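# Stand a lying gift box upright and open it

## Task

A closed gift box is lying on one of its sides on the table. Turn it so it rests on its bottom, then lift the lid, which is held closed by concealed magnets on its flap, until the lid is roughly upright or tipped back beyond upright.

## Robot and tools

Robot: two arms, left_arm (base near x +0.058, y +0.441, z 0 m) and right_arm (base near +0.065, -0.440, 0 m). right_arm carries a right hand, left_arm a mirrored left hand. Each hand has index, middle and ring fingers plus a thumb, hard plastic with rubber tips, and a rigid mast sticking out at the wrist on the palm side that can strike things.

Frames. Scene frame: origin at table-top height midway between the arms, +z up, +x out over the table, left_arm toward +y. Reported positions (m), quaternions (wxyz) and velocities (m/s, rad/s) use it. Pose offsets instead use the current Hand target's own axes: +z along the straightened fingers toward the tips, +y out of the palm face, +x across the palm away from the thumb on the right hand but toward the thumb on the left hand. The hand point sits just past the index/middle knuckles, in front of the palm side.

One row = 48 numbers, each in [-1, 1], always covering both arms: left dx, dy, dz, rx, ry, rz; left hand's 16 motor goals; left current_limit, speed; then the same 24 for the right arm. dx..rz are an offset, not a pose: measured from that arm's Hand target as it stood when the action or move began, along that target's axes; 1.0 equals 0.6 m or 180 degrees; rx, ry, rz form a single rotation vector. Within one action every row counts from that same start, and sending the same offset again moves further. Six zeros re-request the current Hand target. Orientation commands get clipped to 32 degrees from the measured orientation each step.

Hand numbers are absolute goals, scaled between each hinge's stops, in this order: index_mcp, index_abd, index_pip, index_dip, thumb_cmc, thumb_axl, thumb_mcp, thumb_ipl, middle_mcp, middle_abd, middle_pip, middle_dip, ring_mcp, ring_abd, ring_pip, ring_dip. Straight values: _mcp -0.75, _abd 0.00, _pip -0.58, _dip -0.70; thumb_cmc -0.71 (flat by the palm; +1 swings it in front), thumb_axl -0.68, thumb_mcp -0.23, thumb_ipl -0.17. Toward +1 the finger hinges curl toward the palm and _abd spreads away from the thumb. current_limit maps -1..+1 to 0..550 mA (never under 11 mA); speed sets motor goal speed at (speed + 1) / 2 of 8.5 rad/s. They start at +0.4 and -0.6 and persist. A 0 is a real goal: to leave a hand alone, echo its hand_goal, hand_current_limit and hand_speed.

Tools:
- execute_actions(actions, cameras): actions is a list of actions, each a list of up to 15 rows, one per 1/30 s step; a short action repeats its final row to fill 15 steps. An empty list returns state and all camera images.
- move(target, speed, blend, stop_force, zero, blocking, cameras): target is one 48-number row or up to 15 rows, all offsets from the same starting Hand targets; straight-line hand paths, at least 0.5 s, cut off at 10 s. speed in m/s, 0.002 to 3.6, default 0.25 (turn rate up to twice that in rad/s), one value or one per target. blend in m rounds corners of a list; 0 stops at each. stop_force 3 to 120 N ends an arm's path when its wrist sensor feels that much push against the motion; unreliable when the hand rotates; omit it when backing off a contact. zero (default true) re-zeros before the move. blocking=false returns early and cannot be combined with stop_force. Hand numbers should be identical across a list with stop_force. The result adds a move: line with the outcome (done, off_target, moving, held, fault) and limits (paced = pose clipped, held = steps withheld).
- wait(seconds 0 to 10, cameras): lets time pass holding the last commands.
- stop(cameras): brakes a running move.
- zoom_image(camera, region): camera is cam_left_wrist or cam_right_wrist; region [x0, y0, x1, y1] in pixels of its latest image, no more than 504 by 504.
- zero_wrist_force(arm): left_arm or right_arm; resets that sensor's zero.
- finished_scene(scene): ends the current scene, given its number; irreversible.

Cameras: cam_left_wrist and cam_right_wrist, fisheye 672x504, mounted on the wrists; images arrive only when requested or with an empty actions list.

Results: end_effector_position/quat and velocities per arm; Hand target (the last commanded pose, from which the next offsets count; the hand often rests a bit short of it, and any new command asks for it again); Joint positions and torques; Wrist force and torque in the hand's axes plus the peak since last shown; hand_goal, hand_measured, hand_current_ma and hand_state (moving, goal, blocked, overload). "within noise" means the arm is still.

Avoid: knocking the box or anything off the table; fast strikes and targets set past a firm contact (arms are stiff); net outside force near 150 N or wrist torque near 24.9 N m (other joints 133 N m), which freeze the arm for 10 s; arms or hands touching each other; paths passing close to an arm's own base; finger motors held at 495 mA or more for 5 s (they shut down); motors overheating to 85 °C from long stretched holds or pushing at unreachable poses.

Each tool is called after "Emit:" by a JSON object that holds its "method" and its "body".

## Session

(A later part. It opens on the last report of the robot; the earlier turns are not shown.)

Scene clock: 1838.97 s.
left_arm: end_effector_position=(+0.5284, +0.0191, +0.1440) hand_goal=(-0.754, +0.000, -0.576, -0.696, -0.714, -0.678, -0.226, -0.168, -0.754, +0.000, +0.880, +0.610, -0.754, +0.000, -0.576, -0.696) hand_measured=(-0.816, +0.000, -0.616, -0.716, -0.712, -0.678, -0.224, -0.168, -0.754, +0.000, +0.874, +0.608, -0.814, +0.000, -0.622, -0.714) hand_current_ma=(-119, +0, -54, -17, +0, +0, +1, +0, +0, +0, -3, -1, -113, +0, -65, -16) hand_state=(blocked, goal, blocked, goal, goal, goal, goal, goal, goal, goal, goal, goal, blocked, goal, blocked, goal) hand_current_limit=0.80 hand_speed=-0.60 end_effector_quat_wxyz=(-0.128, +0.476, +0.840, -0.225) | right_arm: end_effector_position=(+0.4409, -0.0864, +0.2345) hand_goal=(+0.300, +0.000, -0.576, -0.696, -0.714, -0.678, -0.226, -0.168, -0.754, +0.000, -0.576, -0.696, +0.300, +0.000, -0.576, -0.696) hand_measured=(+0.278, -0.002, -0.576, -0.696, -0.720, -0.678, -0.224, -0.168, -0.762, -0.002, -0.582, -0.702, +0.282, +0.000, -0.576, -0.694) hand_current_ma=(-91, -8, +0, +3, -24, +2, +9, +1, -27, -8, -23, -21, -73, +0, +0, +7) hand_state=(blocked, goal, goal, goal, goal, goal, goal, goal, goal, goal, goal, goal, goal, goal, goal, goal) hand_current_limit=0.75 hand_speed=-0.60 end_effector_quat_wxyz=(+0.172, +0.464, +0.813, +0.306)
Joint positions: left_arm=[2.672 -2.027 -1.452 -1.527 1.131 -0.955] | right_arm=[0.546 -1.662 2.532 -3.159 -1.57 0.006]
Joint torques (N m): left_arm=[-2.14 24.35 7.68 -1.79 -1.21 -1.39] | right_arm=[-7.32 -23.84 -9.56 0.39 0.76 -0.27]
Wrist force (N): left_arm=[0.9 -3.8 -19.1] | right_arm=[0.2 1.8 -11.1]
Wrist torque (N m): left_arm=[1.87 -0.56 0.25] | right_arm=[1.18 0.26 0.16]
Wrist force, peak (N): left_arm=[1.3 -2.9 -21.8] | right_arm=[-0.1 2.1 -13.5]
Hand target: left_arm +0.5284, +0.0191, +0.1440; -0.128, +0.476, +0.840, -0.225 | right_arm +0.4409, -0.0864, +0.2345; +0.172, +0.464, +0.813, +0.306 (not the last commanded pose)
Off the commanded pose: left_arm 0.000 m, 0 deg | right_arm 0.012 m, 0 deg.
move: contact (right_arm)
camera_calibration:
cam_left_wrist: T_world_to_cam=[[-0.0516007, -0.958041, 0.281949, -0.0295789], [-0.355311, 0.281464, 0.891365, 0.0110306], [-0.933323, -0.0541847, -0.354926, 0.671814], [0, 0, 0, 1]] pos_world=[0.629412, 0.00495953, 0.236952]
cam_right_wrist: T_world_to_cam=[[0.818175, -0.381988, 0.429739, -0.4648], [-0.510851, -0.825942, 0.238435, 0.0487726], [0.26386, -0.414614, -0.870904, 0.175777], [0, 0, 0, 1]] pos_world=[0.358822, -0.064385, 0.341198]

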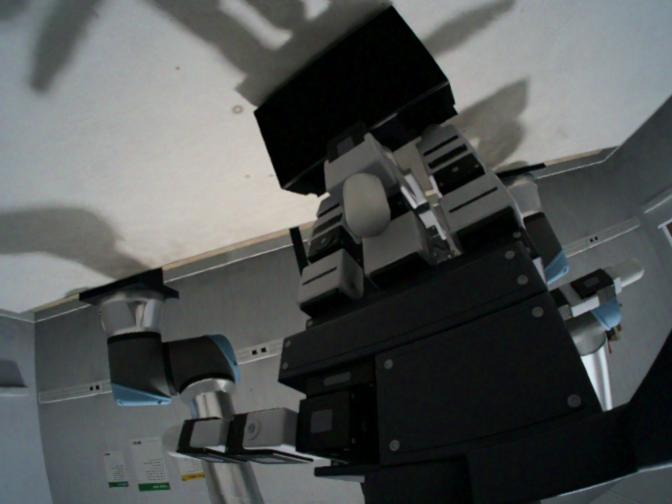

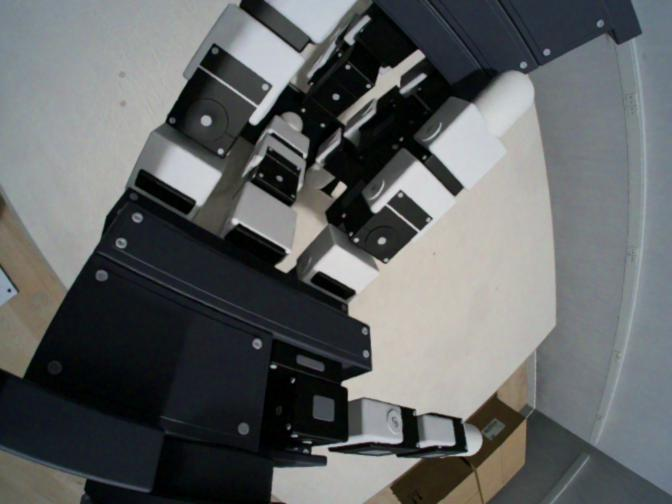

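Emit:
{"method": "move", "body": {"target": [[0,0,0,0,0,0,-0.754,0,-0.576,-0.696,-0.714,-0.678,-0.226,-0.168,-0.754,0,0.88,0.61,-0.754,0,-0.576,-0.696,0.8,-0.6,0,0.011,-0.0126,0,0,0,0.3,0,-0.576,-0.696,-0.714,-0.678,-0.226,-0.168,-0.754,0,-0.576,-0.696,0.3,0,-0.576,-0.696,0.75,-0.6],[0,0,0,0,0,0,-0.754,0,-0.576,-0.696,-0.714,-0.678,-0.226,-0.168,-0.754,0,0.88,0.61,-0.754,0,-0.576,-0.696,0.8,-0.6,0,-0.0254,-0.0444,0,0,0,0.3,0,-0.576,-0.696,-0.714,-0.678,-0.226,-0.168,-0.754,0,-0.576,-0.696,0.3,0,-0.576,-0.696,0.75,-0.6]], "speed": 0.04}}

Emit:
{"method": "move", "body": {"target": [[0,0,0,0,0,0,-0.754,0,-0.576,-0.696,-0.714,-0.678,-0.226,-0.168,-0.754,0,0.88,0.61,-0.754,0,-0.576,-0.696,0.8,-0.6,0,-0.0274,0.0314,0,0,0,0.3,0,-0.576,-0.696,-0.714,-0.678,-0.226,-0.168,-0.754,0,-0.576,-0.696,0.3,0,-0.576,-0.696,0.75,-0.6]], "speed": 0.008, "stop_force": 3, "cameras": ["cam_right_wrist"]}}

Emit:
{"method": "zoom_image", "body": {"camera": "cam_right_wrist", "region": [200, 20, 400, 190]}}

Scene clock: 1917.83 s.
left_arm: end_effector_position=(+0.5284, +0.0191, +0.1440) hand_goal=(-0.754, +0.000, -0.576, -0.696, -0.714, -0.678, -0.226, -0.168, -0.754, +0.000, +0.880, +0.610, -0.754, +0.000, -0.576, -0.696) hand_measured=(-0.816, +0.000, -0.616, -0.716, -0.712, -0.678, -0.224, -0.168, -0.754, +0.000, +0.874, +0.608, -0.814, +0.000, -0.622, -0.716) hand_current_ma=(-119, +0, -54, -18, +0, +0, +1, +0, +0, +0, -3, -1, -113, +0, -65, -19) hand_state=(blocked, goal, blocked, blocked, goal, goal, goal, goal, goal, goal, goal, goal, blocked, goal, blocked, blocked) hand_current_limit=0.80 hand_speed=-0.60 end_effector_quat_wxyz=(-0.128, +0.476, +0.840, -0.225) | right_arm: end_effector_position=(+0.4161, -0.1012, +0.2445) hand_goal=(+0.300, +0.000, -0.576, -0.696, -0.714, -0.678, -0.226, -0.168, -0.754, +0.000, -0.576, -0.696, +0.300, +0.000, -0.576, -0.696) hand_measured=(+0.278, -0.002, -0.576, -0.696, -0.720, -0.678, -0.224, -0.168, -0.766, -0.002, -0.580, -0.700, +0.282, +0.000, -0.576, -0.694) hand_current_ma=(-91, -8, +0, +3, -24, +2, +9, +1, -42, -8, -15, -9, -73, +0, +0, +7) hand_state=(blocked, goal, goal, goal, goal, goal, goal, goal, goal, goal, goal, goal, goal, goal, goal, goal) hand_current_limit=0.75 hand_speed=-0.60 end_effector_quat_wxyz=(+0.172, +0.464, +0.813, +0.306)
Joint positions: left_arm=[2.672 -2.027 -1.452 -1.527 1.131 -0.955] | right_arm=[0.546 -1.776 2.581 -3.094 -1.57 0.006]
Joint torques (N m): left_arm=[4.62 35.53 26.62 3.54 2.62 -1.33] | right_arm=[0.7 -24.25 -12.65 -0.99 0.91 -0.15]
Wrist force (N): left_arm=[0.9 -6.4 -7.9] | right_arm=[0.3 1.2 -0.6]
Wrist torque (N m): left_arm=[1.18 -0.39 0.30] | right_arm=[0.38 0.00 0.15]
Wrist force, peak (N): left_arm=[1.1 -4.0 -19.2] | right_arm=[0.1 2.0 -11.5]
Hand target: left_arm +0.5284, +0.0191, +0.1440; -0.128, +0.476, +0.840, -0.225 | right_arm +0.4160, -0.1012, +0.2445; +0.172, +0.464, +0.813, +0.306
Off the commanded pose: left_arm 0.000 m, 0 deg | right_arm 0.000 m, 0 deg.
move: done

Scene clock: 1921.13 s.
left_arm: end_effector_position=(+0.5284, +0.0191, +0.1441) hand_goal=(-0.754, +0.000, -0.576, -0.696, -0.714, -0.678, -0.226, -0.168, -0.754, +0.000, +0.880, +0.610, -0.754, +0.000, -0.576, -0.696) hand_measured=(-0.816, +0.000, -0.616, -0.716, -0.712, -0.678, -0.224, -0.168, -0.754, +0.000, +0.874, +0.608, -0.814, +0.000, -0.622, -0.716) hand_current_ma=(-119, +0, -54, -18, +0, +0, +1, +0, +0, +0, -3, -1, -113, +0, -65, -19) hand_state=(blocked, goal, blocked, blocked, goal, goal, goal, goal, goal, goal, goal, goal, blocked, goal, blocked, blocked) hand_current_limit=0.80 hand_speed=-0.60 end_effector_quat_wxyz=(-0.128, +0.476, +0.840, -0.225) | right_arm: end_effector_position=(+0.4159, -0.1012, +0.2278) hand_goal=(+0.300, +0.000, -0.576, -0.696, -0.714, -0.678, -0.226, -0.168, -0.754, +0.000, -0.576, -0.696, +0.300, +0.000, -0.576, -0.696) hand_measured=(+0.278, -0.002, -0.576, -0.696, -0.720, -0.678, -0.224, -0.168, -0.762, -0.002, -0.580, -0.698, +0.282, +0.000, -0.576, -0.694) hand_current_ma=(-91, -8, +0, +3, -24, +2, +9, +1, -27, -8, -13, -9, -73, +0, +0, +7) hand_state=(blocked, goal, goal, goal, goal, goal, goal, goal, goal, goal, goal, goal, goal, goal, goal, goal) hand_current_limit=0.75 hand_speed=-0.60 end_effector_quat_wxyz=(+0.172, +0.464, +0.813, +0.306)
Joint positions: left_arm=[2.672 -2.027 -1.452 -1.527 1.131 -0.955] | right_arm=[0.547 -1.72 2.605 -3.174 -1.57 0.006]
Joint torques (N m): left_arm=[11.59 35.09 16.01 0.81 1.4 -1.23] | right_arm=[7.08 -23.52 -22.6 -0.49 -1.54 1.44]
Wrist force (N): left_arm=[1.3 -5.6 -10.6] | right_arm=[0.1 1.3 -4.4]
Wrist torque (N m): left_arm=[1.34 -0.42 0.31] | right_arm=[0.72 0.10 0.11]
Wrist force, peak (N): left_arm=[1.0 -5.4 -12.0] | right_arm=[-0.1 1.8 -7.1]
Hand target: left_arm +0.5284, +0.0191, +0.1440; -0.128, +0.476, +0.840, -0.225 | right_arm +0.4160, -0.1012, +0.2278; +0.172, +0.464, +0.813, +0.306 (not the last commanded pose)
Off the commanded pose: left_arm 0.000 m, 0 deg | right_arm 0.008 m, 0 deg.
move: contact (right_arm)
camera_calibration:
cam_right_wrist: T_world_to_cam=[[0.818206, -0.381904, 0.429754, -0.44721], [-0.510805, -0.825939, 0.238543, 0.0253754], [0.26385, -0.414698, -0.870867, 0.17036], [0, 0, 0, 1]] pos_world=[0.333922, -0.0791849, 0.334498]
Images, in order (width x height): cam_right_wrist 672x504.

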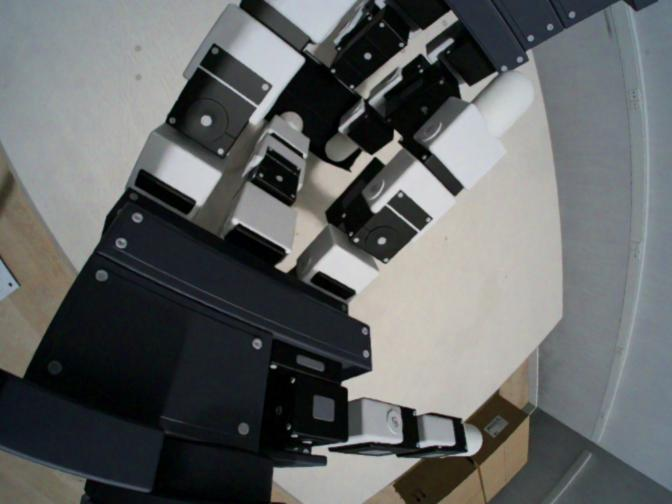

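Scaled by 2.520 from the camera's 672x504 image, which has a finer 960x720 frame.

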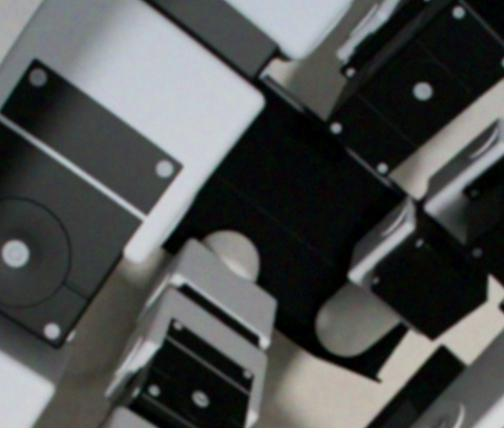

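Emit:
{"method": "move", "body": {"target": [[0,0,0,0,0,0,-0.754,0,-0.576,-0.696,-0.714,-0.678,-0.226,-0.168,-0.754,0,0.88,0.61,-0.754,0,-0.576,-0.696,0.8,-0.6,0,0.0314,0.0274,0,0,0,0.3,0,-0.576,-0.696,-0.714,-0.678,-0.226,-0.168,-0.754,0,-0.576,-0.696,0.3,0,-0.576,-0.696,0.75,-0.6]], "speed": 0.008, "stop_force": 15, "cameras": ["cam_right_wrist"]}}

Emit:
{"method": "zoom_image", "body": {"camera": "cam_right_wrist", "region": [200, 20, 400, 190]}}

Scene clock: 1930.63 s.
left_arm: end_effector_position=(+0.5284, +0.0191, +0.1440) hand_goal=(-0.754, +0.000, -0.576, -0.696, -0.714, -0.678, -0.226, -0.168, -0.754, +0.000, +0.880, +0.610, -0.754, +0.000, -0.576, -0.696) hand_measured=(-0.816, +0.000, -0.616, -0.710, -0.712, -0.678, -0.224, -0.168, -0.754, +0.000, +0.874, +0.608, -0.814, +0.000, -0.622, -0.710) hand_current_ma=(-119, +0, -54, -10, +0, +0, +1, +0, +0, +0, -3, -1, -112, +0, -65, -9) hand_state=(blocked, goal, blocked, goal, goal, goal, goal, goal, goal, goal, goal, goal, blocked, goal, blocked, goal) hand_current_limit=0.80 hand_speed=-0.60 end_effector_quat_wxyz=(-0.128, +0.476, +0.841, -0.225) | right_arm: end_effector_position=(+0.4183, -0.0998, +0.2279) hand_goal=(+0.300, +0.000, -0.576, -0.696, -0.714, -0.678, -0.226, -0.168, -0.754, +0.000, -0.576, -0.696, +0.300, +0.000, -0.576, -0.696) hand_measured=(+0.278, -0.002, -0.576, -0.696, -0.720, -0.678, -0.224, -0.168, -0.764, -0.002, -0.588, -0.710, +0.282, +0.000, -0.576, -0.694) hand_current_ma=(-91, -8, +0, +3, -24, +2, +9, +1, -34, -8, -42, -48, -73, +0, +0, +7) hand_state=(blocked, goal, goal, goal, goal, goal, goal, goal, goal, goal, goal, goal, goal, goal, goal, goal) hand_current_limit=0.75 hand_speed=-0.60 end_effector_quat_wxyz=(+0.172, +0.464, +0.813, +0.307)
Joint positions: left_arm=[2.672 -2.027 -1.452 -1.527 1.131 -0.955] | right_arm=[0.546 -1.712 2.599 -3.176 -1.57 0.006]
Joint torques (N m): left_arm=[-7.51 20.59 12.06 -0.39 -0.32 -1.14] | right_arm=[-11.38 -15.44 -7.39 2.2 1.04 0.31]
Wrist force (N): left_arm=[1.1 -3.1 -26.3] | right_arm=[0.0 2.6 -26.7]
Wrist torque (N m): left_arm=[2.42 -0.66 0.24] | right_arm=[2.44 0.58 0.12]
Wrist force, peak (N): left_arm=[1.2 -2.6 -28.8] | right_arm=[-0.1 2.7 -30.5]
Hand target: left_arm +0.5284, +0.0191, +0.1440; -0.128, +0.476, +0.840, -0.225 | right_arm +0.4183, -0.0998, +0.2279; +0.172, +0.464, +0.813, +0.307 (not the last commanded pose)
Off the commanded pose: left_arm 0.000 m, 0 deg | right_arm 0.022 m, 0 deg.
move: contact (right_arm)
camera_calibration:
cam_right_wrist: T_world_to_cam=[[0.818108, -0.382025, 0.429833, -0.448685], [-0.510893, -0.825955, 0.238301, 0.0278425], [0.263986, -0.414554, -0.870894, 0.17037], [0, 0, 0, 1]] pos_world=[0.336322, -0.077785, 0.334599]
Images, in order (width x height): cam_right_wrist 672x504.

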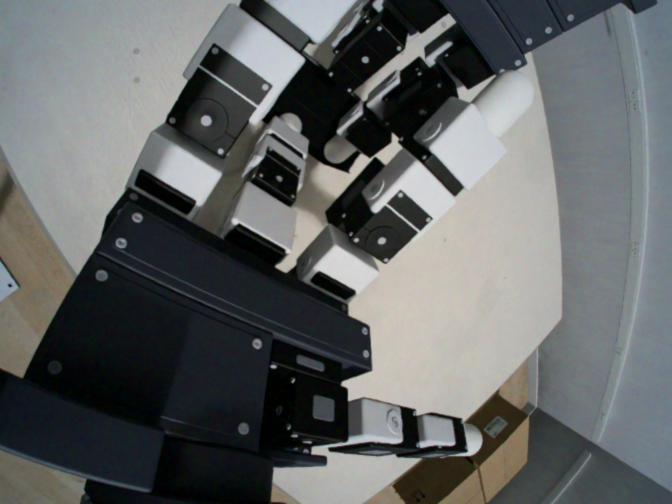

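Scaled by 2.520 from the camera's 672x504 image, which has a finer 960x720 frame.

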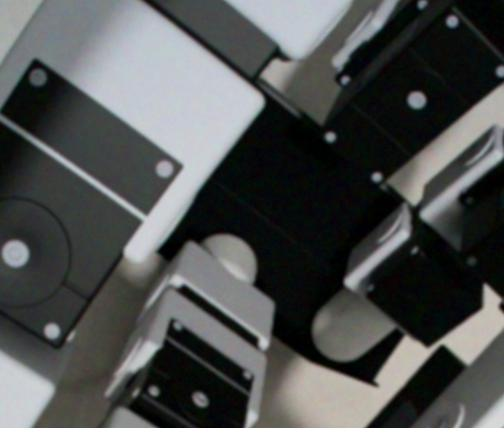

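Emit:
{"method": "move", "body": {"target": [[0,0,0,0,0,0,-0.754,0,-0.576,-0.696,-0.714,-0.678,-0.226,-0.168,-0.754,0,0.88,0.61,-0.754,0,-0.576,-0.696,0.8,-0.6,0,-0.0045,-0.0035,0,0,0,0.3,0,-0.576,-0.696,-0.714,-0.678,-0.226,-0.168,-0.754,0,-0.576,-0.696,0.3,0,-0.576,-0.696,0.75,-0.6],[0,-0.007,-0.012,0,0,0,-0.754,0,-0.576,-0.696,-0.714,-0.678,-0.226,-0.168,-0.754,0,0.88,0.61,-0.754,0,-0.576,-0.696,0.8,-0.6,0,-0.0078,0.0015,0,0,0,0.3,0,-0.576,-0.696,-0.714,-0.678,-0.226,-0.168,-0.754,0,-0.576,-0.696,0.3,0,-0.576,-0.696,0.75,-0.6]], "speed": 0.01, "cameras": ["all"]}}

Emit:
{"method": "zoom_image", "body": {"camera": "cam_right_wrist", "region": [200, 20, 400, 190]}}

Emit:
{"method": "zoom_image", "body": {"camera": "cam_left_wrist", "region": [230, 0, 480, 180]}}

Scene clock: 1953.90 s.
left_arm: end_effector_position=(+0.5284, +0.0191, +0.1522) hand_goal=(-0.754, +0.000, -0.576, -0.696, -0.714, -0.678, -0.226, -0.168, -0.754, +0.000, +0.880, +0.610, -0.754, +0.000, -0.576, -0.696) hand_measured=(-0.762, +0.002, -0.586, -0.704, -0.712, -0.678, -0.224, -0.168, -0.754, +0.000, +0.874, +0.608, -0.762, +0.002, -0.588, -0.704) hand_current_ma=(-4, +0, -6, -5, +0, +0, +1, +0, +0, +0, -3, -1, -4, +0, -7, -4) hand_state=(goal, goal, goal, goal, goal, goal, goal, goal, goal, goal, goal, goal, goal, goal, goal, goal) hand_current_limit=0.80 hand_speed=-0.60 end_effector_quat_wxyz=(-0.128, +0.476, +0.840, -0.225) | right_arm: end_effector_position=(+0.4158, -0.1013, +0.2242) hand_goal=(+0.300, +0.000, -0.576, -0.696, -0.714, -0.678, -0.226, -0.168, -0.754, +0.000, -0.576, -0.696, +0.300, +0.000, -0.576, -0.696) hand_measured=(+0.278, -0.002, -0.576, -0.696, -0.720, -0.678, -0.224, -0.168, -0.756, -0.002, -0.574, -0.696, +0.282, +0.000, -0.576, -0.694) hand_current_ma=(-91, -8, +0, +3, -24, +2, +9, +1, -8, -8, +3, +0, -73, +0, +0, +7) hand_state=(blocked, goal, goal, goal, goal, goal, goal, goal, goal, goal, goal, goal, goal, goal, goal, goal) hand_current_limit=0.75 hand_speed=-0.60 end_effector_quat_wxyz=(+0.172, +0.464, +0.813, +0.307)
Joint positions: left_arm=[2.672 -2.021 -1.439 -1.545 1.131 -0.955] | right_arm=[0.547 -1.707 2.61 -3.192 -1.57 0.006]
Joint torques (N m): left_arm=[-14.25 42.96 29.28 -0.49 -1.31 -1.58] | right_arm=[9.56 5.07 -10.69 -5.48 -2.3 1.67]
Wrist force (N): left_arm=[1.0 -1.0 -1.9] | right_arm=[0.2 1.4 -0.6]
Wrist torque (N m): left_arm=[0.18 -0.21 0.19] | right_arm=[0.40 0.03 0.09]
Wrist force, peak (N): left_arm=[1.2 -3.0 -26.7] | right_arm=[0.0 2.8 -26.9]
Hand target: left_arm +0.5284, +0.0191, +0.1524; -0.128, +0.476, +0.840, -0.225 | right_arm +0.4158, -0.1012, +0.2241; +0.172, +0.464, +0.813, +0.307
Off the commanded pose: left_arm 0.000 m, 0 deg | right_arm 0.000 m, 0 deg.
move: done
camera_calibration:
cam_left_wrist: T_world_to_cam=[[-0.0516821, -0.958052, 0.281895, -0.0319218], [-0.355286, 0.281444, 0.891382, 0.0037296], [-0.933328, -0.0540848, -0.354928, 0.674722], [0, 0, 0, 1]] pos_world=[0.629412, 0.0048598, 0.245152]
cam_right_wrist: T_world_to_cam=[[0.818119, -0.381974, 0.429857, -0.445548], [-0.51088, -0.825937, 0.238392, 0.0261243], [0.263975, -0.414638, -0.870857, 0.167196], [0, 0, 0, 1]] pos_world=[0.333722, -0.079285, 0.330898]

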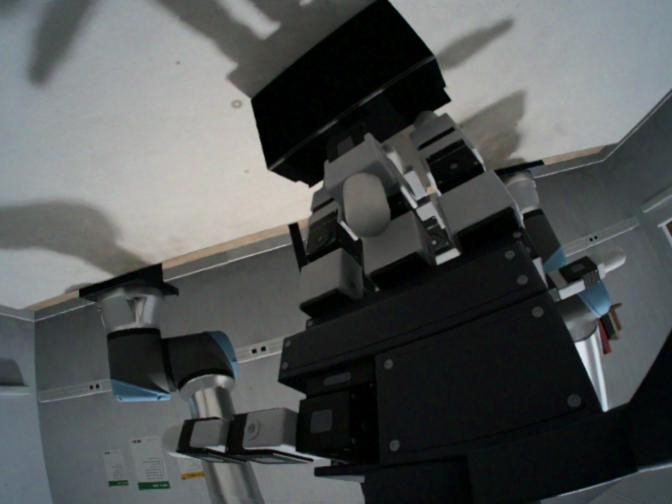

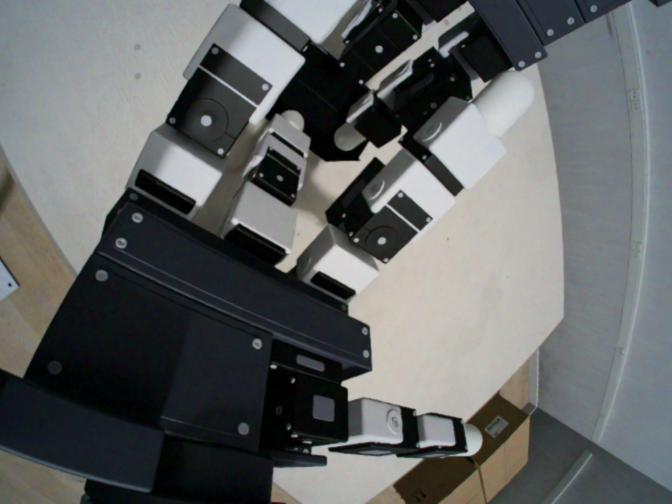

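Scaled by 2.520 from the camera's 672x504 image, which has a finer 960x720 frame.

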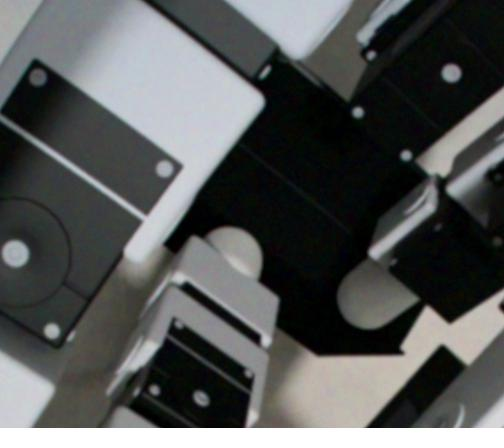

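Scaled by 2.016 from the camera's 672x504 image, which has a finer 960x720 frame.

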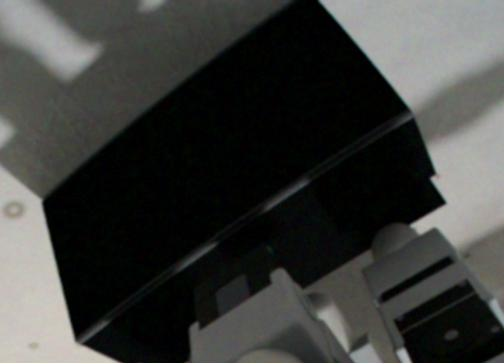

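Emit:
{"method": "move", "body": {"target": [[0,0,0,0,0,0,-0.754,0,-0.576,-0.696,-0.714,-0.678,-0.226,-0.168,-0.754,0,0.88,0.61,-0.754,0,-0.576,-0.696,0.8,-0.6,0,0.0117,0.0064,0,0,0,0.3,0,-0.576,-0.696,-0.714,-0.678,-0.226,-0.168,-0.754,0,-0.576,-0.696,0.3,0,-0.576,-0.696,0.75,-0.6]], "speed": 0.01, "stop_force": 5}}

Emit:
{"method": "move", "body": {"target": [[0,0,0,0,0,0,-0.754,0,-0.576,-0.696,-0.714,-0.678,-0.226,-0.168,-0.754,0,0.88,0.61,-0.754,0,-0.576,-0.696,0.8,-0.6,0,-0.022,0.025,0,0,0,0.3,0,-0.576,-0.696,-0.714,-0.678,-0.226,-0.168,-0.754,0,-0.576,-0.696,0.3,0,-0.576,-0.696,0.75,-0.6]], "speed": 0.006, "stop_force": 12, "cameras": ["cam_right_wrist"]}}

Emit:
{"method": "zoom_image", "body": {"camera": "cam_right_wrist", "region": [200, 20, 400, 190]}}

Scene clock: 1973.63 s.
left_arm: end_effector_position=(+0.5284, +0.0191, +0.1524) hand_goal=(-0.754, +0.000, -0.576, -0.696, -0.714, -0.678, -0.226, -0.168, -0.754, +0.000, +0.880, +0.610, -0.754, +0.000, -0.576, -0.696) hand_measured=(-0.758, +0.002, -0.584, -0.702, -0.712, -0.678, -0.224, -0.168, -0.754, +0.000, +0.874, +0.608, -0.760, +0.002, -0.584, -0.700) hand_current_ma=(-2, +0, -4, -2, +0, +0, +1, +0, +0, +0, -3, -1, -3, +0, -4, -1) hand_state=(goal, goal, goal, goal, goal, goal, goal, goal, goal, goal, goal, goal, goal, goal, goal, goal) hand_current_limit=0.80 hand_speed=-0.60 end_effector_quat_wxyz=(-0.128, +0.476, +0.840, -0.225) | right_arm: end_effector_position=(+0.4225, -0.0973, +0.2258) hand_goal=(+0.300, +0.000, -0.576, -0.696, -0.714, -0.678, -0.226, -0.168, -0.754, +0.000, -0.576, -0.696, +0.300, +0.000, -0.576, -0.696) hand_measured=(+0.278, -0.002, -0.576, -0.696, -0.720, -0.678, -0.224, -0.168, -0.762, -0.002, -0.578, -0.696, +0.282, +0.000, -0.576, -0.694) hand_current_ma=(-91, -8, +0, +3, -24, +2, +9, +1, -28, -8, -6, +0, -73, +0, +0, +7) hand_state=(blocked, goal, goal, goal, goal, goal, goal, goal, goal, goal, goal, goal, goal, goal, goal, goal) hand_current_limit=0.75 hand_speed=-0.60 end_effector_quat_wxyz=(+0.172, +0.464, +0.813, +0.307)
Joint positions: left_arm=[2.672 -2.021 -1.439 -1.546 1.131 -0.955] | right_arm=[0.546 -1.691 2.591 -3.189 -1.57 0.006]
Joint torques (N m): left_arm=[-13.98 38.22 23.92 -0.57 -1.49 0.57] | right_arm=[-13.2 4.96 -22.63 -0.63 1.76 0]
Wrist force (N): left_arm=[1.1 -1.0 -5.6] | right_arm=[0.2 1.2 -3.1]
Wrist torque (N m): left_arm=[0.45 -0.32 0.20] | right_arm=[0.62 0.08 0.09]
Wrist force, peak (N): left_arm=[1.1 -1.0 -5.8] | right_arm=[-0.2 1.3 -3.2]
Hand target: left_arm +0.5284, +0.0191, +0.1524; -0.128, +0.476, +0.840, -0.225 | right_arm +0.4225, -0.0973, +0.2258; +0.172, +0.464, +0.813, +0.307
Off the commanded pose: left_arm 0.000 m, 0 deg | right_arm 0.000 m, 0 deg.
move: done

Scene clock: 1975.43 s.
left_arm: end_effector_position=(+0.5284, +0.0191, +0.1524) hand_goal=(-0.754, +0.000, -0.576, -0.696, -0.714, -0.678, -0.226, -0.168, -0.754, +0.000, +0.880, +0.610, -0.754, +0.000, -0.576, -0.696) hand_measured=(-0.756, -0.002, -0.576, -0.692, -0.712, -0.678, -0.224, -0.168, -0.754, +0.000, +0.874, +0.608, -0.758, -0.002, -0.576, -0.690) hand_current_ma=(+0, +0, +0, +1, +0, +0, +1, +0, +0, +0, -3, -1, -1, +0, +0, +2) hand_state=(goal, goal, goal, goal, goal, goal, goal, goal, goal, goal, goal, goal, goal, goal, goal, goal) hand_current_limit=0.80 hand_speed=-0.60 end_effector_quat_wxyz=(-0.128, +0.476, +0.840, -0.225) | right_arm: end_effector_position=(+0.4225, -0.0973, +0.2224) hand_goal=(+0.300, +0.000, -0.576, -0.696, -0.714, -0.678, -0.226, -0.168, -0.754, +0.000, -0.576, -0.696, +0.300, +0.000, -0.576, -0.696) hand_measured=(+0.278, -0.002, -0.576, -0.696, -0.720, -0.678, -0.224, -0.168, -0.750, -0.002, -0.570, -0.690, +0.282, +0.000, -0.576, -0.694) hand_current_ma=(-90, -8, +0, +3, -24, +2, +9, +1, +15, -7, +21, +21, -73, +0, +0, +7) hand_state=(blocked, goal, goal, goal, goal, goal, goal, goal, goal, goal, goal, goal, goal, goal, goal, goal) hand_current_limit=0.75 hand_speed=-0.60 end_effector_quat_wxyz=(+0.172, +0.464, +0.813, +0.307)
Joint positions: left_arm=[2.672 -2.021 -1.439 -1.546 1.131 -0.955] | right_arm=[0.546 -1.678 2.595 -3.206 -1.57 0.006]
Joint torques (N m): left_arm=[-14.19 20.7 3.61 -0.5 -1.47 1.31] | right_arm=[-6.51 -20.35 -21.31 0.98 0.99 -0.31]
Wrist force (N): left_arm=[1.2 -2.4 -27.2] | right_arm=[0.2 1.2 -18.4]
Wrist torque (N m): left_arm=[2.10 -0.86 0.24] | right_arm=[1.74 0.43 0.09]
Wrist force, peak (N): left_arm=[1.5 -2.1 -28.3] | right_arm=[0.1 1.5 -20.8]
Hand target: left_arm +0.5284, +0.0191, +0.1524; -0.128, +0.476, +0.840, -0.225 | right_arm +0.4225, -0.0973, +0.2224; +0.172, +0.464, +0.813, +0.307 (not the last commanded pose)
Off the commanded pose: left_arm 0.000 m, 0 deg | right_arm 0.016 m, 0 deg.
move: contact (right_arm)
camera_calibration:
cam_right_wrist: T_world_to_cam=[[0.818085, -0.381993, 0.429905, -0.448691], [-0.510881, -0.825975, 0.238256, 0.0333457], [0.264078, -0.414544, -0.870871, 0.165408], [0, 0, 0, 1]] pos_world=[0.340422, -0.075285, 0.328999]
Images, in order (width x height): cam_right_wrist 672x504.

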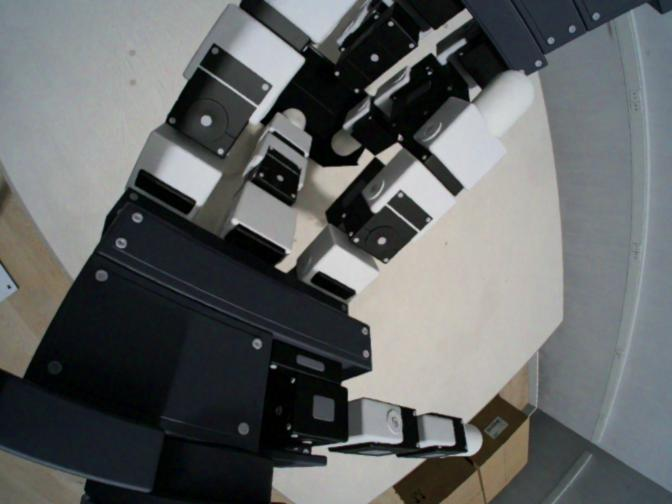

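Scaled by 2.520 from the camera's 672x504 image, which has a finer 960x720 frame.

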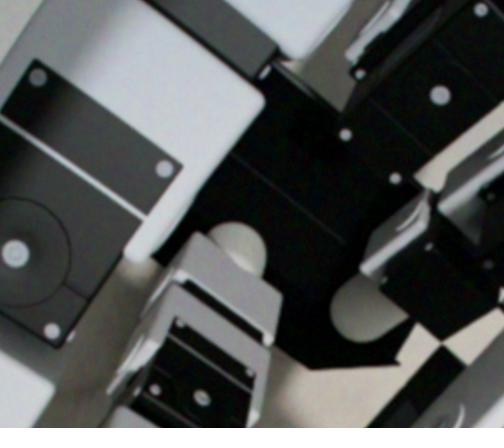

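Emit:
{"method": "move", "body": {"target": [[0,0,0,0,0,0,-0.754,0,-0.576,-0.696,-0.714,-0.678,-0.226,-0.168,-0.754,0,0.88,0.61,-0.754,0,-0.576,-0.696,0.8,-0.6,0,0.033,-0.0376,0,0,0,0.3,0,-0.576,-0.696,-0.714,-0.678,-0.226,-0.168,-0.754,0,-0.576,-0.696,0.3,0,-0.576,-0.696,0.75,-0.6],[0,-0.0833,-0.144,0,0,0,-0.754,0,-0.576,-0.696,-0.714,-0.678,-0.226,-0.168,-0.754,0,0.88,0.61,-0.754,0,-0.576,-0.696,0.8,-0.6,0,-0.0313,-0.1659,0,0,0,-0.754,0,-0.576,-0.696,-0.714,-0.678,-0.226,-0.168,-0.754,0,-0.576,-0.696,-0.754,0,-0.576,-0.696,0.75,-0.6],[0.2,-0.0833,-0.244,0,0,0,-0.754,0,-0.576,-0.696,-0.714,-0.678,-0.226,-0.168,-0.754,0,-0.576,-0.696,-0.754,0,-0.576,-0.696,0.8,-0.6,0,-0.0313,-0.1659,0,0,0,-0.754,0,-0.576,-0.696,-0.714,-0.678,-0.226,-0.168,-0.754,0,-0.576,-0.696,-0.754,0,-0.576,-0.696,0.75,-0.6]], "speed": [0.04,0.12,0.2], "cameras": ["all"]}}

Emit:
{"method": "zoom_image", "body": {"camera": "cam_right_wrist", "region": [150, 0, 450, 190]}}

Emit:
{"method": "zoom_image", "body": {"camera": "cam_left_wrist", "region": [200, 0, 500, 190]}}

Scene clock: 2016.60 s.
left_arm: end_effector_position=(+0.4923, +0.1373, +0.3042) hand_goal=(-0.754, +0.000, -0.576, -0.696, -0.714, -0.678, -0.226, -0.168, -0.754, +0.000, -0.576, -0.696, -0.754, +0.000, -0.576, -0.696) hand_measured=(-0.750, +0.000, -0.578, -0.698, -0.712, -0.678, -0.224, -0.168, -0.750, +0.000, -0.570, -0.694, -0.750, +0.000, -0.578, -0.698) hand_current_ma=(+1, +0, +0, -1, +0, +0, +1, +0, +1, +0, +2, +1, +1, +0, +0, +0) hand_state=(goal, goal, goal, goal, goal, goal, goal, goal, goal, goal, goal, goal, goal, goal, goal, goal) hand_current_limit=0.80 hand_speed=-0.60 end_effector_quat_wxyz=(-0.128, +0.476, +0.840, -0.225) | right_arm: end_effector_position=(+0.3542, -0.1382, +0.2849) hand_goal=(-0.754, +0.000, -0.576, -0.696, -0.714, -0.678, -0.226, -0.168, -0.754, +0.000, -0.576, -0.696, -0.754, +0.000, -0.576, -0.696) hand_measured=(-0.758, -0.002, -0.576, -0.696, -0.720, -0.678, -0.224, -0.168, -0.764, -0.002, -0.580, -0.696, -0.756, +0.000, -0.576, -0.694) hand_current_ma=(-12, -8, +0, +3, -24, +2, +9, +1, -36, -7, -10, +0, -9, +0, +0, +7) hand_state=(goal, goal, goal, goal, goal, goal, goal, goal, goal, goal, goal, goal, goal, goal, goal, goal) hand_current_limit=0.75 hand_speed=-0.60 end_effector_quat_wxyz=(+0.172, +0.464, +0.813, +0.307)
Joint positions: left_arm=[2.829 -1.728 -1.418 -1.925 1.182 -0.792] | right_arm=[0.547 -2.157 2.634 -2.767 -1.571 0.006]
Joint torques (N m): left_arm=[14.51 32.58 17.57 -0.58 1.06 1.98] | right_arm=[-13.17 -10.99 -27.77 -4.57 2.26 -0.74]
Wrist force (N): left_arm=[1.2 0.3 0.6] | right_arm=[0.2 1.3 -0.6]
Wrist torque (N m): left_arm=[-0.06 -0.10 0.09] | right_arm=[0.34 0.02 0.14]
Wrist force, peak (N): left_arm=[1.2 -2.4 -27.8] | right_arm=[0.1 1.2 -18.8]
Hand target: left_arm +0.4923, +0.1373, +0.3042; -0.128, +0.476, +0.840, -0.225 | right_arm +0.3542, -0.1382, +0.2849; +0.172, +0.464, +0.813, +0.307
Off the commanded pose: left_arm 0.000 m, 0 deg | right_arm 0.000 m, 0 deg.
move: done
camera_calibration:
cam_left_wrist: T_world_to_cam=[[-0.0516557, -0.958051, 0.281906, 0.036586], [-0.355202, 0.281449, 0.891413, -0.177916], [-0.933361, -0.054087, -0.35484, 0.701356], [0, 0, 0, 1]] pos_world=[0.593312, 0.12306, 0.397152]
cam_right_wrist: T_world_to_cam=[[0.818108, -0.382025, 0.429833, -0.435333], [-0.510893, -0.825955, 0.238301, -0.0502566], [0.263986, -0.414554, -0.870894, 0.221039], [0, 0, 0, 1]] pos_world=[0.272122, -0.116185, 0.391599]

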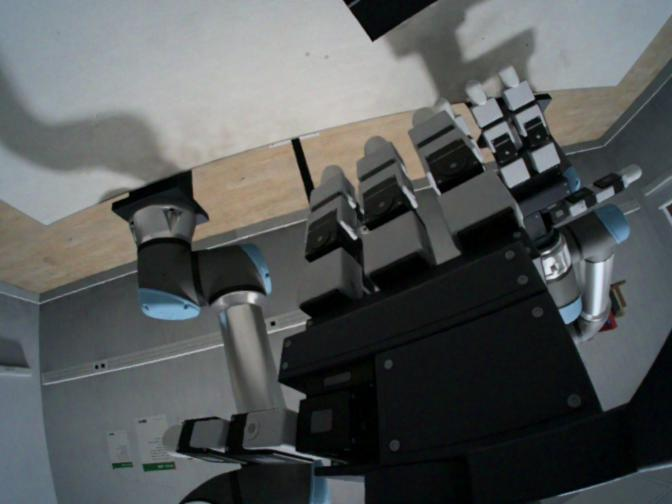

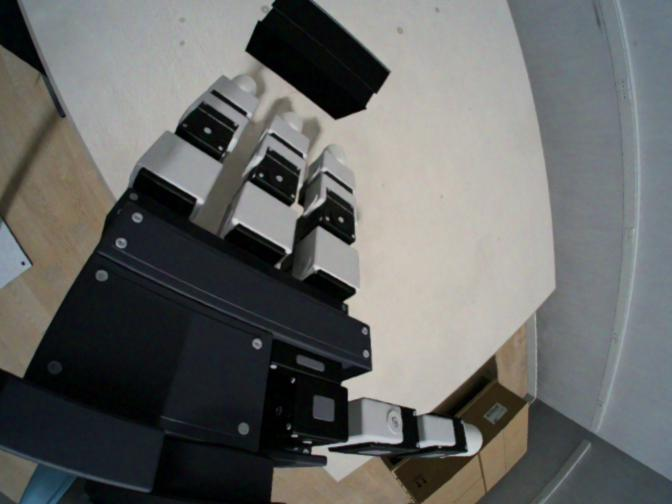

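Scaled by 1.680 from the camera's 672x504 image, which has a finer 960x720 frame.

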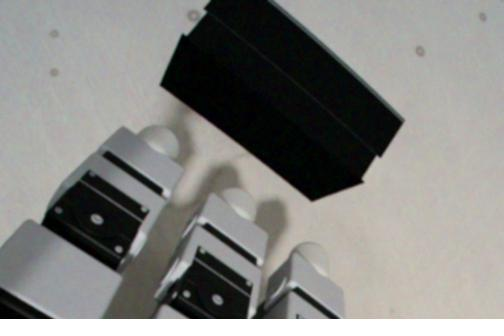

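Scaled by 1.680 from the camera's 672x504 image, which has a finer 960x720 frame.

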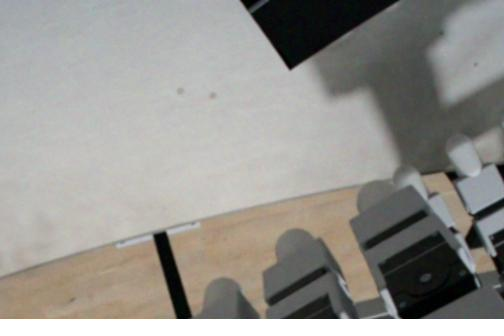

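Emit:
{"method": "move", "body": {"target": [[0.1259,-0.0863,0.058,-0.402,-0.1668,0.5293,-0.754,0.115,-0.576,-0.696,-0.714,-0.678,-0.226,-0.168,-0.754,-0.115,-0.576,-0.696,0.89,0,-0.576,-0.696,0.8,-0.6,-0.2848,0.1008,0.0548,-0.1046,0.3975,-0.2987,-0.754,0.115,-0.576,-0.696,-0.714,-0.678,-0.226,-0.168,-0.754,-0.115,-0.576,-0.696,0.89,0,-0.576,-0.696,0.8,-0.6],[0.0565,-0.08,0.2833,-0.402,-0.1668,0.5293,-0.754,0.115,-0.576,-0.696,-0.714,-0.678,-0.226,-0.168,-0.754,-0.115,-0.576,-0.696,0.89,0,-0.576,-0.696,0.8,-0.6,-0.2645,0.0455,0.27,-0.1046,0.3975,-0.2987,-0.754,0.115,-0.576,-0.696,-0.714,-0.678,-0.226,-0.168,-0.754,-0.115,-0.576,-0.696,0.89,0,-0.576,-0.696,0.8,-0.6]], "speed": [0.5,0.12], "cameras": ["all"]}}

Emit:
{"method": "zoom_image", "body": {"camera": "cam_right_wrist", "region": [150, 0, 450, 190]}}

Emit:
{"method": "zoom_image", "body": {"camera": "cam_left_wrist", "region": [240, 0, 500, 190]}}

Scene clock: 2058.93 s.
left_arm: end_effector_position=(+0.3995, +0.1691, +0.2979) hand_goal=(-0.754, +0.114, -0.576, -0.696, -0.714, -0.678, -0.226, -0.168, -0.754, -0.116, -0.576, -0.696, +0.890, +0.000, -0.576, -0.696) hand_measured=(-0.762, +0.096, -0.578, -0.698, -0.720, -0.678, -0.224, -0.168, -0.760, -0.094, -0.574, -0.694, +0.888, +0.000, -0.578, -0.698) hand_current_ma=(-4, -12, +0, -1, -3, +0, +1, +0, -2, +16, +0, +1, -1, +0, +0, +0) hand_state=(goal, goal, goal, goal, goal, goal, goal, goal, goal, blocked, goal, goal, goal, goal, goal, goal) hand_current_limit=0.80 hand_speed=-0.60 end_effector_quat_wxyz=(+0.518, +0.815, +0.219, +0.138) | right_arm: end_effector_position=(+0.5059, -0.2447, +0.2817) hand_goal=(-0.754, +0.114, -0.576, -0.696, -0.714, -0.678, -0.226, -0.168, -0.754, -0.116, -0.576, -0.696, +0.890, +0.000, -0.576, -0.696) hand_measured=(-0.758, +0.094, -0.576, -0.696, -0.720, -0.678, -0.224, -0.168, -0.764, -0.096, -0.580, -0.696, +0.888, +0.000, -0.576, -0.694) hand_current_ma=(-14, -63, +0, +3, -24, +2, +9, +1, -36, +65, -10, +0, -8, +0, +0, +7) hand_state=(goal, goal, goal, goal, goal, goal, goal, goal, goal, blocked, goal, goal, goal, goal, goal, goal) hand_current_limit=0.80 hand_speed=-0.60 end_effector_quat_wxyz=(-0.138, -0.216, +0.814, +0.521)
Joint positions: left_arm=[3.487 -0.949 -2.809 -0.574 0.475 1.146] | right_arm=[-0.293 -1.269 1.756 -1.05 -0.9 -2.767]
Joint torques (N m): left_arm=[13.78 -1.4 28.52 0.48 -3.37 2.12] | right_arm=[11.49 -20.48 -12.76 -2.38 2.9 1.79]
Wrist force (N): left_arm=[-1.6 -0.3 -0.7] | right_arm=[0.6 1.5 0.1]
Wrist torque (N m): left_arm=[0.28 0.12 -0.21] | right_arm=[0.26 -0.11 0.12]
Wrist force, peak (N): left_arm=[-2.3 -2.4 0.5] | right_arm=[0.8 2.0 -0.4]
Hand target: left_arm +0.3995, +0.1691, +0.2979; +0.518, +0.815, +0.219, +0.138 (not the last commanded pose) | right_arm +0.5059, -0.2447, +0.2816; -0.138, -0.216, +0.814, +0.521 (not the last commanded pose)
Off the commanded pose: left_arm 0.139 m, 0 deg | right_arm 0.114 m, 0 deg.
move: held (left_arm; a check stopped the path), off_target (right_arm; braked when a check withheld steps of left_arm); path passed 1 of 2 targets; limits=held
pose unreachable (left arm): on one or more control steps of this call, first in action 0 (counted from 0), this arm could not follow its commanded pose, so it was not sent that pose on those steps. It may still have moved: this result reports where it is.
cause: moving toward the commanded pose would bring two parts of the arm too close to each other (joints 3 (elbow) and 4 (wrist 1) lie between them).
camera_calibration:
cam_left_wrist: T_world_to_cam=[[-0.807322, -0.194269, -0.557217, 0.48678], [-0.070659, 0.969288, -0.23556, -0.108398], [0.585866, -0.1508, -0.796254, 0.155133], [0, 0, 0, 1]] pos_world=[0.294442, 0.22303, 0.369233]
cam_right_wrist: T_world_to_cam=[[0.504459, 0.61817, 0.602816, -0.244097], [0.827179, -0.546187, -0.132116, -0.564101], [0.247581, 0.565284, -0.786866, 0.358371], [0, 0, 0, 1]] pos_world=[0.501023, -0.359793, 0.354609]

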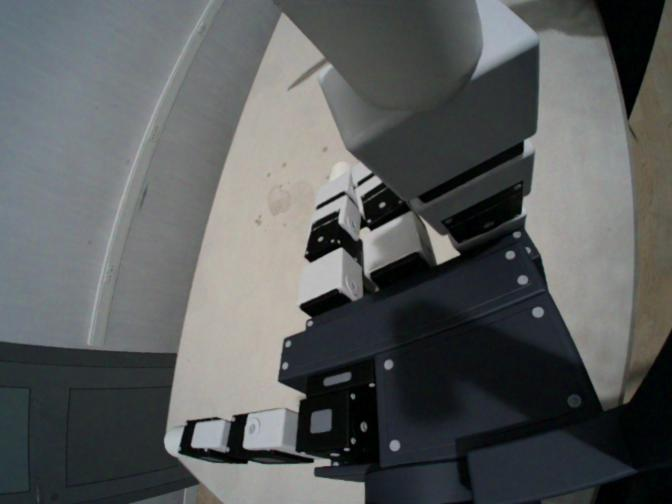

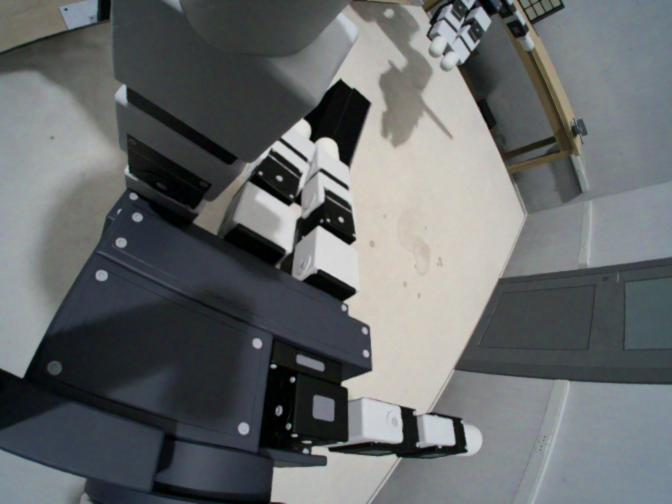

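Scaled by 1.680 from the camera's 672x504 image, which has a finer 960x720 frame.

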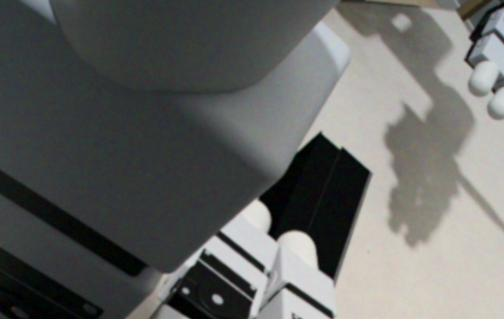

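Scaled by 1.938 from the camera's 672x504 image, which has a finer 960x720 frame.

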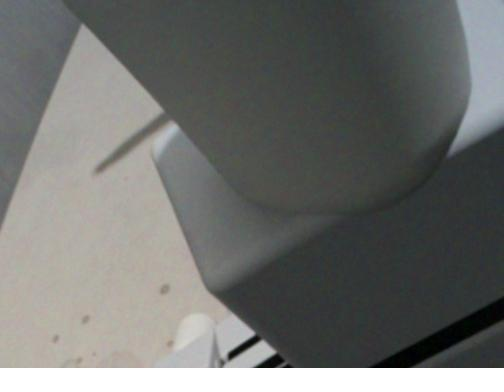

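Emit:
{"method": "move", "body": {"target": [[-0.0905,0.0162,0.1452,0.139,0,0,-0.754,0.115,-0.576,-0.696,-0.714,-0.678,-0.226,-0.168,-0.754,-0.115,-0.576,-0.696,0.89,0,-0.576,-0.696,0.8,-0.6,0,0,0,0,0,0,-0.754,0.115,-0.576,-0.696,-0.714,-0.678,-0.226,-0.168,-0.754,-0.115,-0.576,-0.696,0.89,0,-0.576,-0.696,0.8,-0.6],[-0.1047,-0.0795,0.2168,0.139,0,0,-0.754,0.115,-0.576,-0.696,-0.714,-0.678,-0.226,-0.168,-0.754,-0.115,-0.576,-0.696,0.89,0,-0.576,-0.696,0.8,-0.6,-0.0866,-0.1439,0.0885,0,0,0,-0.754,0.115,-0.576,-0.696,-0.714,-0.678,-0.226,-0.168,-0.754,-0.115,-0.576,-0.696,0.89,0,-0.576,-0.696,0.8,-0.6]], "speed": [0.2,0.1], "cameras": ["all"]}}

Emit:
{"method": "zoom_image", "body": {"camera": "cam_right_wrist", "region": [150, 0, 450, 190]}}

Emit:
{"method": "zoom_image", "body": {"camera": "cam_left_wrist", "region": [240, 0, 500, 190]}}

Scene clock: 2085.07 s.
left_arm: end_effector_position=(+0.3938, +0.0531, +0.1997) hand_goal=(-0.754, +0.114, -0.576, -0.696, -0.714, -0.678, -0.226, -0.168, -0.754, -0.116, -0.576, -0.696, +0.890, +0.000, -0.576, -0.696) hand_measured=(-0.762, +0.096, -0.578, -0.698, -0.720, -0.678, -0.224, -0.168, -0.760, -0.094, -0.574, -0.694, +0.888, +0.000, -0.578, -0.698) hand_current_ma=(-4, -12, +0, -1, -3, +0, +1, +0, -2, +16, +0, +1, -1, +0, +0, +0) hand_state=(goal, goal, goal, goal, goal, goal, goal, goal, goal, blocked, goal, goal, goal, goal, goal, goal) hand_current_limit=0.80 hand_speed=-0.60 end_effector_quat_wxyz=(+0.329, +0.908, +0.244, +0.088) | right_arm: end_effector_position=(+0.5451, -0.2085, +0.1810) hand_goal=(-0.754, +0.114, -0.576, -0.696, -0.714, -0.678, -0.226, -0.168, -0.754, -0.116, -0.576, -0.696, +0.890, +0.000, -0.576, -0.696) hand_measured=(-0.758, +0.094, -0.576, -0.696, -0.720, -0.678, -0.224, -0.168, -0.764, -0.096, -0.580, -0.696, +0.888, +0.000, -0.576, -0.694) hand_current_ma=(-14, -63, +0, +3, -24, +2, +9, +1, -36, +65, -10, +0, -8, +0, +0, +7) hand_state=(goal, goal, goal, goal, goal, goal, goal, goal, goal, blocked, goal, goal, goal, goal, goal, goal) hand_current_limit=0.80 hand_speed=-0.60 end_effector_quat_wxyz=(-0.138, -0.216, +0.814, +0.521)
Joint positions: left_arm=[2.815 -1.462 -2.62 -0.067 1.139 0.582] | right_arm=[-0.211 -1.06 1.754 -1.297 -0.832 -2.708]
Joint torques (N m): left_arm=[-14.34 3.09 9.66 4.62 1.08 -1.66] | right_arm=[11.46 -26.32 -23.09 -2.65 3.14 1.74]
Wrist force (N): left_arm=[-0.9 0.1 -0.4] | right_arm=[0.6 1.5 0.2]
Wrist torque (N m): left_arm=[0.23 0.06 -0.09] | right_arm=[0.28 -0.10 0.18]
Wrist force, peak (N): left_arm=[-1.8 -0.2 -0.7] | right_arm=[0.7 1.9 -0.3]
Hand target: left_arm +0.3938, +0.0531, +0.1997; +0.330, +0.908, +0.244, +0.088 | right_arm +0.5451, -0.2084, +0.1810; -0.138, -0.216, +0.814, +0.521
Off the commanded pose: left_arm 0.000 m, 0 deg | right_arm 0.000 m, 0 deg.
move: done
camera_calibration:
cam_left_wrist: T_world_to_cam=[[-0.914309, -0.00870301, -0.404923, 0.40684], [-0.0786651, 0.984546, 0.156464, -0.0955074], [0.397304, 0.174909, -0.900864, 0.14066], [0, 0, 0, 1]] pos_world=[0.30858, 0.0729694, 0.306398]
cam_right_wrist: T_world_to_cam=[[0.504459, 0.61817, 0.602816, -0.225606], [0.827179, -0.546187, -0.132116, -0.590045], [0.247581, 0.565284, -0.786866, 0.249044], [0, 0, 0, 1]] pos_world=[0.540223, -0.323593, 0.254009]

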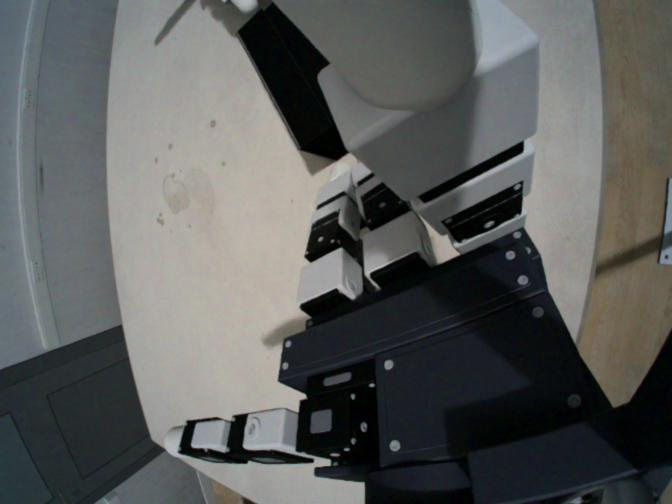

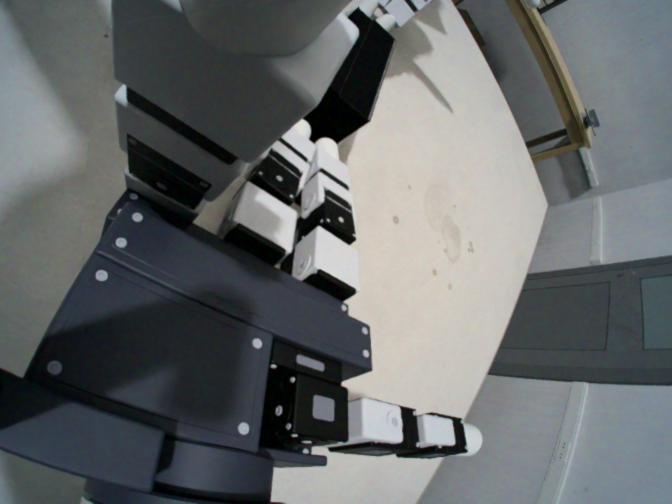

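Scaled by 1.680 from the camera's 672x504 image, which has a finer 960x720 frame.

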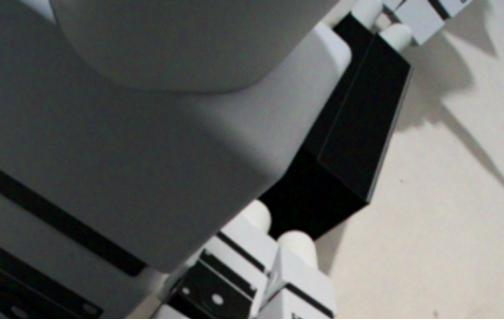

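Scaled by 1.938 from the camera's 672x504 image, which has a finer 960x720 frame.

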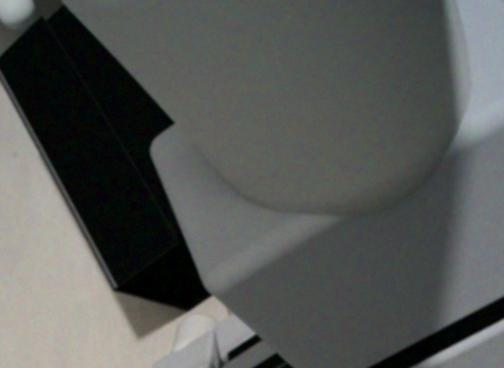

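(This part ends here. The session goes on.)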